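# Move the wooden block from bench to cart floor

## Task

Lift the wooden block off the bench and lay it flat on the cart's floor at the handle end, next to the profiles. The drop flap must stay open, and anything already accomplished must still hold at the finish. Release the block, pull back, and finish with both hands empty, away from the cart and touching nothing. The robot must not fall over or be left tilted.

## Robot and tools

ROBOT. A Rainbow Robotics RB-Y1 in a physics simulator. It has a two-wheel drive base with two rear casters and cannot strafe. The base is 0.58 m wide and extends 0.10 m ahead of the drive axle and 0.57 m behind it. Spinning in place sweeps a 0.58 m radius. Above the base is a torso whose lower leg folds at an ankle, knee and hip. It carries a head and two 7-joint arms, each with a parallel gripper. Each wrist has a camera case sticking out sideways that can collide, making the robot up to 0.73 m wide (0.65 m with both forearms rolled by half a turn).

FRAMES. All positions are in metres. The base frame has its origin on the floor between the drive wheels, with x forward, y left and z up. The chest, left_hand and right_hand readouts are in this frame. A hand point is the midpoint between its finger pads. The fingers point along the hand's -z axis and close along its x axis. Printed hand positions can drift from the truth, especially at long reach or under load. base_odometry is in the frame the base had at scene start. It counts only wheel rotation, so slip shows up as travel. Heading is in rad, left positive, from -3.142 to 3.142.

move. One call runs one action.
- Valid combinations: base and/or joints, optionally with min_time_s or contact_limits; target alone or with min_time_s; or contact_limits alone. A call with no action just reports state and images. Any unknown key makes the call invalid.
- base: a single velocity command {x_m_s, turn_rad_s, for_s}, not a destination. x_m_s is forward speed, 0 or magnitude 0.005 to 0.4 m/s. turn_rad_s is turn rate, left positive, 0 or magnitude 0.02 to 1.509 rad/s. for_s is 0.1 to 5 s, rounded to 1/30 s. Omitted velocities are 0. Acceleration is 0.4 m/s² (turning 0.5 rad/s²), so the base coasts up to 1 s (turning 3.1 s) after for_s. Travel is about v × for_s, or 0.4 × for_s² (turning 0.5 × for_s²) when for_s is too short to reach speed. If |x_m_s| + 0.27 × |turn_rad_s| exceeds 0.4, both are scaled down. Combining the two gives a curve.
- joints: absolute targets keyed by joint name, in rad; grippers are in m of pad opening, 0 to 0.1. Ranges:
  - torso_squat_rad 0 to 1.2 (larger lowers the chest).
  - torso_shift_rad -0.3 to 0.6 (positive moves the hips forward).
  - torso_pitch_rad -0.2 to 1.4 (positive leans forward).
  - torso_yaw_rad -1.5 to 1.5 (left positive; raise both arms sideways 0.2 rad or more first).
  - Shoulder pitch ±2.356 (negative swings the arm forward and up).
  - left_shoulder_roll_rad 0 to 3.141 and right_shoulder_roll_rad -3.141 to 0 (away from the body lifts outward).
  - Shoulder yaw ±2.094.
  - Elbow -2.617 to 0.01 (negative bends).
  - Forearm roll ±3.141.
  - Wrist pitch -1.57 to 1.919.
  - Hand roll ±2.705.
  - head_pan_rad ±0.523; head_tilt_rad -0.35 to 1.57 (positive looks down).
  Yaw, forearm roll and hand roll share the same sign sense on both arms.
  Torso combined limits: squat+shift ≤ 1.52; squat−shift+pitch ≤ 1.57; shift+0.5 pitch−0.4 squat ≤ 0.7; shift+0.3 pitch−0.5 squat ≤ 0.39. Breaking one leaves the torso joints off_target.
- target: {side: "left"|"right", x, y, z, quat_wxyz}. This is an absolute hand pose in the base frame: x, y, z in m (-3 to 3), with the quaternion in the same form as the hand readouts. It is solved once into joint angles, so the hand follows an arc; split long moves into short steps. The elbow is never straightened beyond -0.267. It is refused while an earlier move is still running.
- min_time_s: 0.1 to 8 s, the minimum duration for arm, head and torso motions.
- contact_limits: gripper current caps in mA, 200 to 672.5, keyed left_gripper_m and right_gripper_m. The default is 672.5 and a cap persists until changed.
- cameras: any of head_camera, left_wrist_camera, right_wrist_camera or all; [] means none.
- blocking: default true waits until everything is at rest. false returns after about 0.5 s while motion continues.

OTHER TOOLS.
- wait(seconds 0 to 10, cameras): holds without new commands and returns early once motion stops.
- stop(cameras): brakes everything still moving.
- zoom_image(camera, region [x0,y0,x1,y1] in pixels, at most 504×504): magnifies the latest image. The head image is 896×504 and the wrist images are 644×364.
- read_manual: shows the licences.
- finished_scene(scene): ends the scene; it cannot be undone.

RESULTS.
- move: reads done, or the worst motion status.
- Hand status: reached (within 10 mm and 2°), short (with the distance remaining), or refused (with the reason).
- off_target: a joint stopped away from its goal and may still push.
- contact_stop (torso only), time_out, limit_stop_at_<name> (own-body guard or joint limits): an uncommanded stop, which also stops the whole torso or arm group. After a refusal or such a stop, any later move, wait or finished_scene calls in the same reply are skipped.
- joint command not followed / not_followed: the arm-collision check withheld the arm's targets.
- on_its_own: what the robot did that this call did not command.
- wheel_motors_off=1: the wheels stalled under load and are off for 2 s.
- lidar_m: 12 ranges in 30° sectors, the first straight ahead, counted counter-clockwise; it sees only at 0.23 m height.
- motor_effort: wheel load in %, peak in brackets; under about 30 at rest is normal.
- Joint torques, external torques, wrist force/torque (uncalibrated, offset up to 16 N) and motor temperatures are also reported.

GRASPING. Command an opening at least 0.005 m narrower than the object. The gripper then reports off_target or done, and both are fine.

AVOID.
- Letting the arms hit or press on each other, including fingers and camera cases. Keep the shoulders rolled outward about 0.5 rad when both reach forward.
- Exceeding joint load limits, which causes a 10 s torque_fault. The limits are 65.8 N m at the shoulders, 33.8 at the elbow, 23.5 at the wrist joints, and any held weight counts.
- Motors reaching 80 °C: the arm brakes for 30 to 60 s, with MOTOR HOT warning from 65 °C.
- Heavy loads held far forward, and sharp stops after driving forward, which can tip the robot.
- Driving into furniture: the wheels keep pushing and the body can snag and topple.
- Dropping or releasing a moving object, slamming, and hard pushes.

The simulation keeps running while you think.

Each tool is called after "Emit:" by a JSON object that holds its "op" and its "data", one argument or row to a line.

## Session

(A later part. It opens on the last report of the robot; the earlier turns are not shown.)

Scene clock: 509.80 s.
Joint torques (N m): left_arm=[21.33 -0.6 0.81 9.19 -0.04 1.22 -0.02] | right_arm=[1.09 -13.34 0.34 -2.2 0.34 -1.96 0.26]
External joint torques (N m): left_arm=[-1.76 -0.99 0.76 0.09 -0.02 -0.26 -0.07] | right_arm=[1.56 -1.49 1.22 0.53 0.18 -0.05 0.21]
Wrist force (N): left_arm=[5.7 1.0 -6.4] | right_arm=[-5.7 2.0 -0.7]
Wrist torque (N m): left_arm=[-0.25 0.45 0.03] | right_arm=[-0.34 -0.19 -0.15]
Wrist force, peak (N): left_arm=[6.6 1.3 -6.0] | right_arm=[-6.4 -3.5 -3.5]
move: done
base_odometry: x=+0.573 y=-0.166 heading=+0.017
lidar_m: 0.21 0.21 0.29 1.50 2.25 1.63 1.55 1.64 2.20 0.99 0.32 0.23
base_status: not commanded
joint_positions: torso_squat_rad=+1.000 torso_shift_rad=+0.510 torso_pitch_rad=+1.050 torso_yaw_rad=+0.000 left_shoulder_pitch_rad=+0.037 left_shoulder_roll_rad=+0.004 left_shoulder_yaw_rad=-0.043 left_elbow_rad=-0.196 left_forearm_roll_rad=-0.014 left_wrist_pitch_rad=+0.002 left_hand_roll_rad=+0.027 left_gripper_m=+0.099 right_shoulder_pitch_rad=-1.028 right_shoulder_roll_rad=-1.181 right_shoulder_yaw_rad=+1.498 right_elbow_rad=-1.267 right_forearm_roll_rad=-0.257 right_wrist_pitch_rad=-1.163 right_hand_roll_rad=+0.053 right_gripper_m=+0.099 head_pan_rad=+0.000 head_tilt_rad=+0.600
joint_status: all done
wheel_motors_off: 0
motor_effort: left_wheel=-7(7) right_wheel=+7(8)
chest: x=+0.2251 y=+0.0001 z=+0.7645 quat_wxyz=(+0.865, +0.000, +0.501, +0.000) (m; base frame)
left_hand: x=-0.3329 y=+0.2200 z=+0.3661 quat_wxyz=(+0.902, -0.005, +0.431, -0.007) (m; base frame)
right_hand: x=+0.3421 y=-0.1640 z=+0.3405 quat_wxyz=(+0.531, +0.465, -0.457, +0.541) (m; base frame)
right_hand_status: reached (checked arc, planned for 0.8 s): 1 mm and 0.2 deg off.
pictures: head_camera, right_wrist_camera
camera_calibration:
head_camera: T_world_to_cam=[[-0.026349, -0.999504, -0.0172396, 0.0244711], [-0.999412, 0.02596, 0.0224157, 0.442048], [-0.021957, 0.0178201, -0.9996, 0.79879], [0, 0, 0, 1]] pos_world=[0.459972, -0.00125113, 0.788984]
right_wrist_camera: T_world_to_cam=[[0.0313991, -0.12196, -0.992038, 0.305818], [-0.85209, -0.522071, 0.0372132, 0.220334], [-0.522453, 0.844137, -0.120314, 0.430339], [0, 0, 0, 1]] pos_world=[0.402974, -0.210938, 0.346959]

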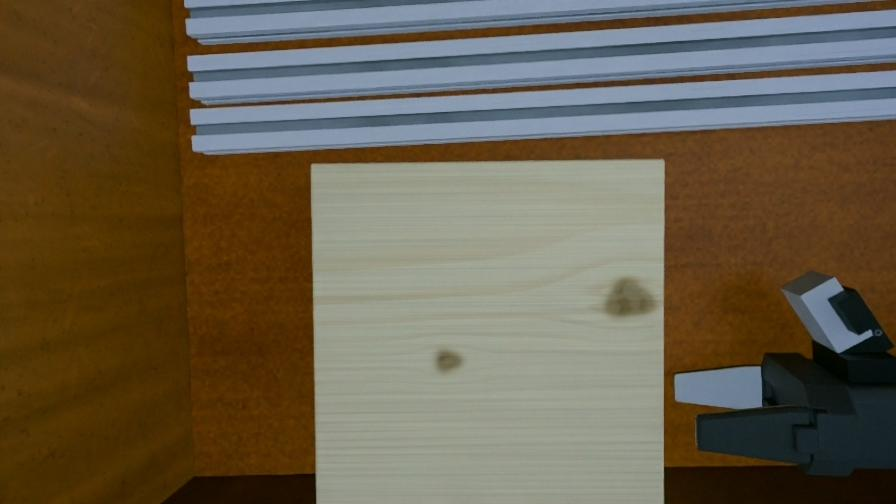

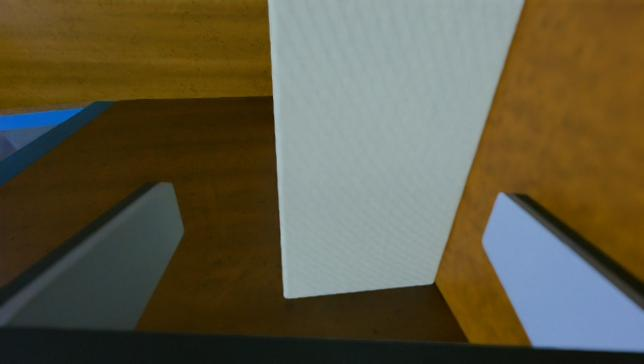

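Emit:
{"op": "move", "data": {
  "target": {"side":"right","x":0.40,"y":-0.20,"z":0.36,"quat_wxyz":[0.5312,0.4669,-0.4589,0.5406]},
  "min_time_s": 1
}}

Emit:
{"op": "move", "data": {
  "target": {"side":"right","x":0.41,"y":-0.14,"z":0.48,"quat_wxyz":[0.5691,0.4126,-0.3985,0.5893]},
  "min_time_s": 1.2
}}

Emit:
{"op": "move", "data": {
  "joints": {"torso_squat_rad":0.5,"torso_shift_rad":0.32},
  "min_time_s": 2.5,
  "cameras": ["head_camera"]
}}

Scene clock: 513.53 s.
Joint torques (N m): left_arm=[21.48 -0.54 0.63 9.31 -0.03 1.32 0.14] | right_arm=[-3.8 -15.4 -3.5 -0.88 -0.01 -2.02 -0.21]
External joint torques (N m): left_arm=[-1.6 -0.93 0.58 0.21 -0.02 -0.16 0.1] | right_arm=[-1.35 -1.4 -1.54 0.65 0.11 -0.12 -0.26]
Wrist force (N): left_arm=[6.7 1.1 -5.0] | right_arm=[-5.9 1.6 -0.2]
Wrist torque (N m): left_arm=[-0.23 0.56 0.03] | right_arm=[-0.24 -0.28 -0.10]
Wrist force, peak (N): left_arm=[5.4 0.7 -7.2] | right_arm=[-6.3 2.3 -0.3]
move: done
base_odometry: x=+0.573 y=-0.166 heading=+0.017
lidar_m: 0.20 0.22 0.30 1.51 2.26 1.63 1.56 1.63 2.21 0.98 0.33 0.23
base_status: not commanded
joint_positions: torso_squat_rad=+1.000 torso_shift_rad=+0.510 torso_pitch_rad=+1.050 torso_yaw_rad=+0.000 left_shoulder_pitch_rad=+0.037 left_shoulder_roll_rad=+0.004 left_shoulder_yaw_rad=-0.043 left_elbow_rad=-0.196 left_forearm_roll_rad=-0.014 left_wrist_pitch_rad=+0.002 left_hand_roll_rad=+0.027 left_gripper_m=+0.099 right_shoulder_pitch_rad=-1.117 right_shoulder_roll_rad=-1.269 right_shoulder_yaw_rad=+1.482 right_elbow_rad=-1.210 right_forearm_roll_rad=-0.242 right_wrist_pitch_rad=-1.276 right_hand_roll_rad=-0.088 right_gripper_m=+0.099 head_pan_rad=+0.000 head_tilt_rad=+0.600
joint_status: all done
wheel_motors_off: 0
motor_effort: left_wheel=-7(8) right_wheel=+5(8)
chest: x=+0.2251 y=+0.0001 z=+0.7645 quat_wxyz=(+0.865, +0.000, +0.501, +0.000) (m; base frame)
left_hand: x=-0.3329 y=+0.2200 z=+0.3661 quat_wxyz=(+0.902, -0.005, +0.431, -0.007) (m; base frame)
right_hand: x=+0.3996 y=-0.1998 z=+0.3601 quat_wxyz=(+0.531, +0.466, -0.458, +0.540) (m; base frame)
right_hand_status: reached (checked arc, planned for 1.0 s): 0 mm and 0.1 deg off.
camera_calibration:
head_camera: T_world_to_cam=[[-0.026349, -0.999504, -0.0172396, 0.0244711], [-0.999412, 0.02596, 0.0224157, 0.442048], [-0.021957, 0.0178201, -0.9996, 0.79879], [0, 0, 0, 1]] pos_world=[0.459972, -0.00125113, 0.788984]
left_wrist_camera: T_world_to_cam=[[0.621301, 0.00953886, -0.783514, 0.490957], [0.366686, -0.887219, 0.279969, 0.243774], [-0.692478, -0.461249, -0.554728, 0.146503], [0, 0, 0, 1]] pos_world=[-0.292971, 0.279172, 0.397691]
right_wrist_camera: T_world_to_cam=[[0.0306016, -0.119849, -0.99232, 0.31988], [-0.852466, -0.521493, 0.0366952, 0.250375], [-0.521886, 0.844797, -0.118126, 0.492114], [0, 0, 0, 1]] pos_world=[0.460474, -0.24683, 0.366367]

Scene clock: 515.13 s.
Joint torques (N m): left_arm=[21.41 -0.25 0.76 8.94 -0.13 1.37 0.01] | right_arm=[-5.02 -13.84 -4.94 -5.1 -0.34 -2.01 -0.03]
External joint torques (N m): left_arm=[-1.68 -0.64 0.71 -0.16 -0.11 -0.11 -0.03] | right_arm=[-1.41 -0.61 -1.44 -0.36 -0.34 -0.2 -0.08]
Wrist force (N): left_arm=[5.8 0.9 -5.8] | right_arm=[-5.3 2.3 -1.4]
Wrist torque (N m): left_arm=[-0.26 0.44 0.03] | right_arm=[-0.37 -0.18 -0.11]
Wrist force, peak (N): left_arm=[6.8 1.5 -5.8] | right_arm=[-6.5 2.5 -1.5]
move: done
base_odometry: x=+0.573 y=-0.166 heading=+0.017
lidar_m: 0.20 0.21 0.30 1.50 2.27 1.62 1.56 1.62 2.19 1.00 0.32 0.23
base_status: not commanded
joint_positions: torso_squat_rad=+1.000 torso_shift_rad=+0.510 torso_pitch_rad=+1.050 torso_yaw_rad=+0.000 left_shoulder_pitch_rad=+0.037 left_shoulder_roll_rad=+0.004 left_shoulder_yaw_rad=-0.043 left_elbow_rad=-0.196 left_forearm_roll_rad=-0.014 left_wrist_pitch_rad=+0.002 left_hand_roll_rad=+0.027 left_gripper_m=+0.099 right_shoulder_pitch_rad=-1.221 right_shoulder_roll_rad=-1.781 right_shoulder_yaw_rad=+1.431 right_elbow_rad=-2.154 right_forearm_roll_rad=-0.297 right_wrist_pitch_rad=-0.621 right_hand_roll_rad=-0.129 right_gripper_m=+0.099 head_pan_rad=+0.000 head_tilt_rad=+0.600
joint_status: all done
wheel_motors_off: 0
motor_effort: left_wheel=-7(7) right_wheel=+5(11)
chest: x=+0.2251 y=+0.0001 z=+0.7645 quat_wxyz=(+0.865, +0.000, +0.501, +0.000) (m; base frame)
left_hand: x=-0.3329 y=+0.2200 z=+0.3660 quat_wxyz=(+0.902, -0.005, +0.431, -0.007) (m; base frame)
right_hand: x=+0.4096 y=-0.1403 z=+0.4800 quat_wxyz=(+0.568, +0.414, -0.398, +0.589) (m; base frame)
right_hand_status: reached (checked arc, planned for 1.3 s): 0 mm and 0.2 deg off.
camera_calibration:
head_camera: T_world_to_cam=[[-0.0264506, -0.999501, -0.0172384, 0.0245172], [-0.999411, 0.0260632, 0.0223192, 0.442124], [-0.0218588, 0.0178187, -0.999602, 0.798746], [0, 0, 0, 1]] pos_world=[0.459972, -0.00125082, 0.788984]
left_wrist_camera: T_world_to_cam=[[0.621325, 0.00948383, -0.783496, 0.490972], [0.366648, -0.88722, 0.280018, 0.243744], [-0.692478, -0.461249, -0.554729, 0.146503], [0, 0, 0, 1]] pos_world=[-0.292971, 0.279173, 0.397691]
right_wrist_camera: T_world_to_cam=[[0.0390528, -0.314402, -0.948486, 0.393859], [-0.842409, -0.520875, 0.137973, 0.232822], [-0.537422, 0.793625, -0.285197, 0.540497], [0, 0, 0, 1]] pos_world=[0.471225, -0.18385, 0.495595]

Scene clock: 517.93 s.
Joint torques (N m): left_arm=[21.07 -0.37 0.85 9.15 -0.17 1.39 -0.09] | right_arm=[-4.89 -13.67 -4.69 -5.16 -0.39 -1.92 -0.04]
External joint torques (N m): left_arm=[-2.01 -0.76 0.8 0.05 -0.16 -0.09 -0.13] | right_arm=[-1.28 -0.44 -1.19 -0.42 -0.39 -0.11 -0.09]
Wrist force (N): left_arm=[6.2 0.9 -6.0] | right_arm=[-5.3 2.4 -1.4]
Wrist torque (N m): left_arm=[-0.24 0.52 0.08] | right_arm=[-0.35 -0.17 -0.13]
Wrist force, peak (N): left_arm=[6.3 0.8 -6.8] | right_arm=[-6.0 2.3 -1.7]
move: done
base_odometry: x=+0.573 y=-0.166 heading=+0.017
lidar_m: 0.20 0.21 0.30 1.50 2.26 1.62 1.55 1.64 2.20 0.87 0.31 0.22
base_status: not commanded
joint_positions: torso_squat_rad=+0.500 torso_shift_rad=+0.320 torso_pitch_rad=+1.050 torso_yaw_rad=+0.000 left_shoulder_pitch_rad=+0.037 left_shoulder_roll_rad=+0.004 left_shoulder_yaw_rad=-0.043 left_elbow_rad=-0.196 left_forearm_roll_rad=-0.014 left_wrist_pitch_rad=+0.002 left_hand_roll_rad=+0.027 left_gripper_m=+0.099 right_shoulder_pitch_rad=-1.221 right_shoulder_roll_rad=-1.781 right_shoulder_yaw_rad=+1.431 right_elbow_rad=-2.154 right_forearm_roll_rad=-0.297 right_wrist_pitch_rad=-0.621 right_hand_roll_rad=-0.129 right_gripper_m=+0.099 head_pan_rad=+0.000 head_tilt_rad=+0.600
joint_status: all done
wheel_motors_off: 0
motor_effort: left_wheel=-5(7) right_wheel=+7(10)
chest: x=+0.2336 y=+0.0001 z=+1.0176 quat_wxyz=(+0.865, +0.000, +0.501, +0.000) (m; base frame)
left_hand: x=-0.3243 y=+0.2200 z=+0.6191 quat_wxyz=(+0.902, -0.005, +0.431, -0.007) (m; base frame)
right_hand: x=+0.4182 y=-0.1402 z=+0.7330 quat_wxyz=(+0.568, +0.414, -0.398, +0.589) (m; base frame)
pictures: head_camera
camera_calibration:
head_camera: T_world_to_cam=[[-0.0264472, -0.999502, -0.0172386, 0.0291036], [-0.999411, 0.0260599, 0.0223191, 0.44497], [-0.0218588, 0.0178187, -0.999602, 1.05193], [0, 0, 0, 1]] pos_world=[0.468472, -0.00125083, 1.04208]

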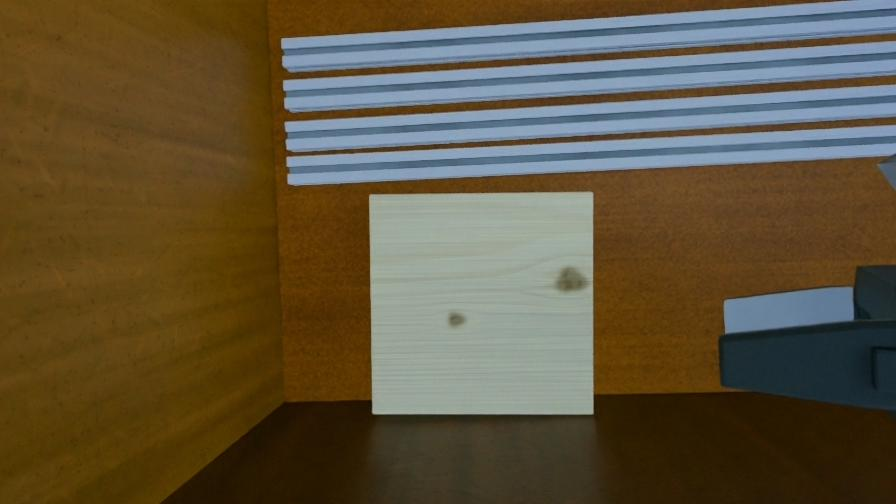

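Emit:
{"op": "move", "data": {
  "base": {"x_m_s":-0.2,"for_s":2.8}
}}

Emit:
{"op": "move", "data": {
  "joints": {"torso_squat_rad":0.3,"torso_shift_rad":0.0,"torso_pitch_rad":0.0,"right_shoulder_pitch_rad":0.0,"right_shoulder_roll_rad":-0.4,"right_shoulder_yaw_rad":0.0,"right_elbow_rad":-0.4,"right_forearm_roll_rad":0.0,"right_wrist_pitch_rad":0.0,"right_hand_roll_rad":0.0,"head_tilt_rad":0.85},
  "min_time_s": 4,
  "cameras": ["head_camera"]
}}

Scene clock: 524.57 s.
Joint torques (N m): left_arm=[20.82 -0.37 1.04 9.03 -0.06 1.3 0.02] | right_arm=[-4.35 -13.55 -4.33 -5.27 -0.21 -1.82 -0.1]
External joint torques (N m): left_arm=[-2.26 -0.76 0.99 -0.07 -0.05 -0.19 -0.02] | right_arm=[-0.74 -0.32 -0.83 -0.53 -0.21 -0.01 -0.15]
Wrist force (N): left_arm=[6.5 0.9 -5.8] | right_arm=[-5.2 3.0 -1.2]
Wrist torque (N m): left_arm=[-0.21 0.54 0.04] | right_arm=[-0.43 -0.16 -0.11]
Wrist force, peak (N): left_arm=[6.6 1.4 -6.3] | right_arm=[-6.1 2.7 -1.1]
move: done
base_odometry: x=+0.013 y=-0.176 heading=+0.016
lidar_m: 0.75 0.80 1.70 4.16 1.44 1.05 0.99 1.06 1.42 3.72 1.12 0.80
base_status: done (sent for 2.8 of 2.8 s)
joint_positions: torso_squat_rad=+0.500 torso_shift_rad=+0.320 torso_pitch_rad=+1.050 torso_yaw_rad=+0.000 left_shoulder_pitch_rad=+0.037 left_shoulder_roll_rad=+0.004 left_shoulder_yaw_rad=-0.043 left_elbow_rad=-0.196 left_forearm_roll_rad=-0.014 left_wrist_pitch_rad=+0.002 left_hand_roll_rad=+0.027 left_gripper_m=+0.099 right_shoulder_pitch_rad=-1.221 right_shoulder_roll_rad=-1.781 right_shoulder_yaw_rad=+1.431 right_elbow_rad=-2.154 right_forearm_roll_rad=-0.297 right_wrist_pitch_rad=-0.621 right_hand_roll_rad=-0.129 right_gripper_m=+0.099 head_pan_rad=+0.000 head_tilt_rad=+0.600
joint_status: not commanded
wheel_motors_off: 0
motor_effort: left_wheel=-12(27) right_wheel=+11(28)
chest: x=+0.2336 y=+0.0001 z=+1.0176 quat_wxyz=(+0.865, +0.000, +0.501, +0.000) (m; base frame)
left_hand: x=-0.3243 y=+0.2200 z=+0.6191 quat_wxyz=(+0.902, -0.005, +0.431, -0.007) (m; base frame)
right_hand: x=+0.4182 y=-0.1402 z=+0.7331 quat_wxyz=(+0.568, +0.414, -0.398, +0.589) (m; base frame)
camera_calibration:
head_camera: T_world_to_cam=[[-0.0264472, -0.999502, -0.0172386, 0.0291036], [-0.999411, 0.0260599, 0.0223191, 0.44497], [-0.0218588, 0.0178187, -0.999602, 1.05193], [0, 0, 0, 1]] pos_world=[0.468472, -0.00125083, 1.04208]
left_wrist_camera: T_world_to_cam=[[0.621325, 0.00948383, -0.783496, 0.683931], [0.366648, -0.88722, 0.280018, 0.169807], [-0.692478, -0.461249, -0.554729, 0.292906], [0, 0, 0, 1]] pos_world=[-0.284371, 0.279273, 0.650791]
right_wrist_camera: T_world_to_cam=[[0.0392137, -0.314305, -0.948512, 0.633542], [-0.842402, -0.520933, 0.137793, 0.205352], [-0.53742, 0.793625, -0.285199, 0.617356], [0, 0, 0, 1]] pos_world=[0.479925, -0.18385, 0.748695]

Scene clock: 528.90 s.
Joint torques (N m): left_arm=[-1.64 -0.65 0.62 -0.79 -0.1 -0.66 -0.07] | right_arm=[-4.69 -10.8 -3.31 -2.91 0.2 -0.93 0.26]
External joint torques (N m): left_arm=[-0.25 -0.81 0.61 -0.23 -0.1 -0.23 -0.06] | right_arm=[-0.57 0.59 -1.57 -0.27 0.13 -0.19 0.25]
Wrist force (N): left_arm=[-0.8 1.3 -8.2] | right_arm=[-1.4 4.9 -4.7]
Wrist torque (N m): left_arm=[-0.30 0.05 0.07] | right_arm=[-0.43 0.04 -0.11]
Wrist force, peak (N): left_arm=[6.0 1.7 -6.7] | right_arm=[-3.6 6.1 -3.0]
move: done
base_odometry: x=+0.013 y=-0.176 heading=+0.016
lidar_m: 0.76 0.80 1.73 4.18 1.45 1.05 1.00 1.05 1.44 3.70 1.11 0.81
base_status: not commanded
joint_positions: torso_squat_rad=+0.300 torso_shift_rad=+0.000 torso_pitch_rad=+0.000 torso_yaw_rad=+0.000 left_shoulder_pitch_rad=+0.037 left_shoulder_roll_rad=+0.004 left_shoulder_yaw_rad=-0.043 left_elbow_rad=-0.196 left_forearm_roll_rad=-0.014 left_wrist_pitch_rad=+0.002 left_hand_roll_rad=+0.027 left_gripper_m=+0.099 right_shoulder_pitch_rad=+0.000 right_shoulder_roll_rad=-0.400 right_shoulder_yaw_rad=+0.000 right_elbow_rad=-0.400 right_forearm_roll_rad=+0.000 right_wrist_pitch_rad=+0.000 right_hand_roll_rad=+0.000 right_gripper_m=+0.099 head_pan_rad=+0.000 head_tilt_rad=+0.850
joint_status: all done
wheel_motors_off: 0
motor_effort: left_wheel=-14(14) right_wheel=+15(19)
chest: x=-0.2280 y=+0.0001 z=+1.2587 quat_wxyz=(+1.000, +0.000, +0.000, +0.000) (m; base frame)
left_hand: x=-0.1598 y=+0.2200 z=+0.5764 quat_wxyz=(+0.997, +0.000, -0.079, -0.009) (m; base frame)
right_hand: x=-0.0363 y=-0.5067 z=+0.6606 quat_wxyz=(+0.961, -0.195, -0.195, +0.040) (m; base frame)
pictures: head_camera
camera_calibration:
head_camera: T_world_to_cam=[[-0.00598671, -0.999504, -0.0309147, 0.0430721], [-0.712258, 0.0259617, -0.701437, 0.928023], [0.701892, 0.01782, -0.71206, 1.12844], [0, 0, 0, 1]] pos_world=[-0.130793, -0.00115112, 1.4558]

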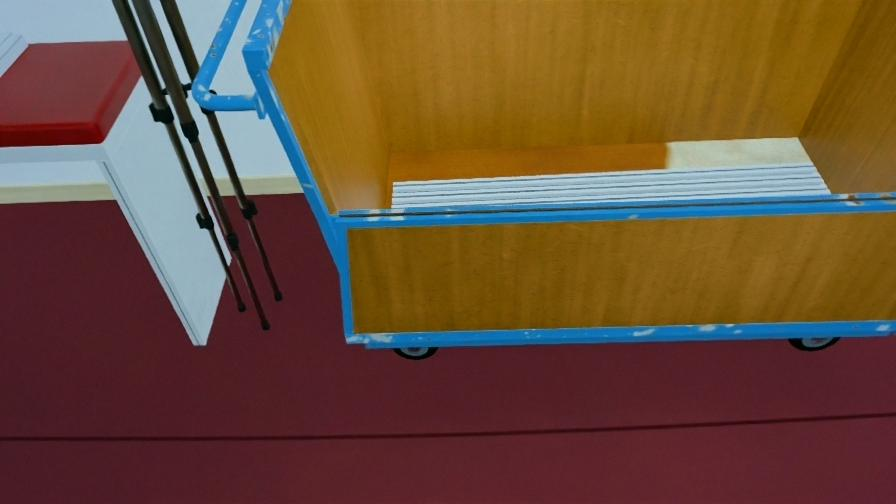

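Everything is clear: the flap is open and the block is flat.

Emit:
{"op": "finished_scene", "data": {
  "scene": 2
}}

The scene is finished: the task was done.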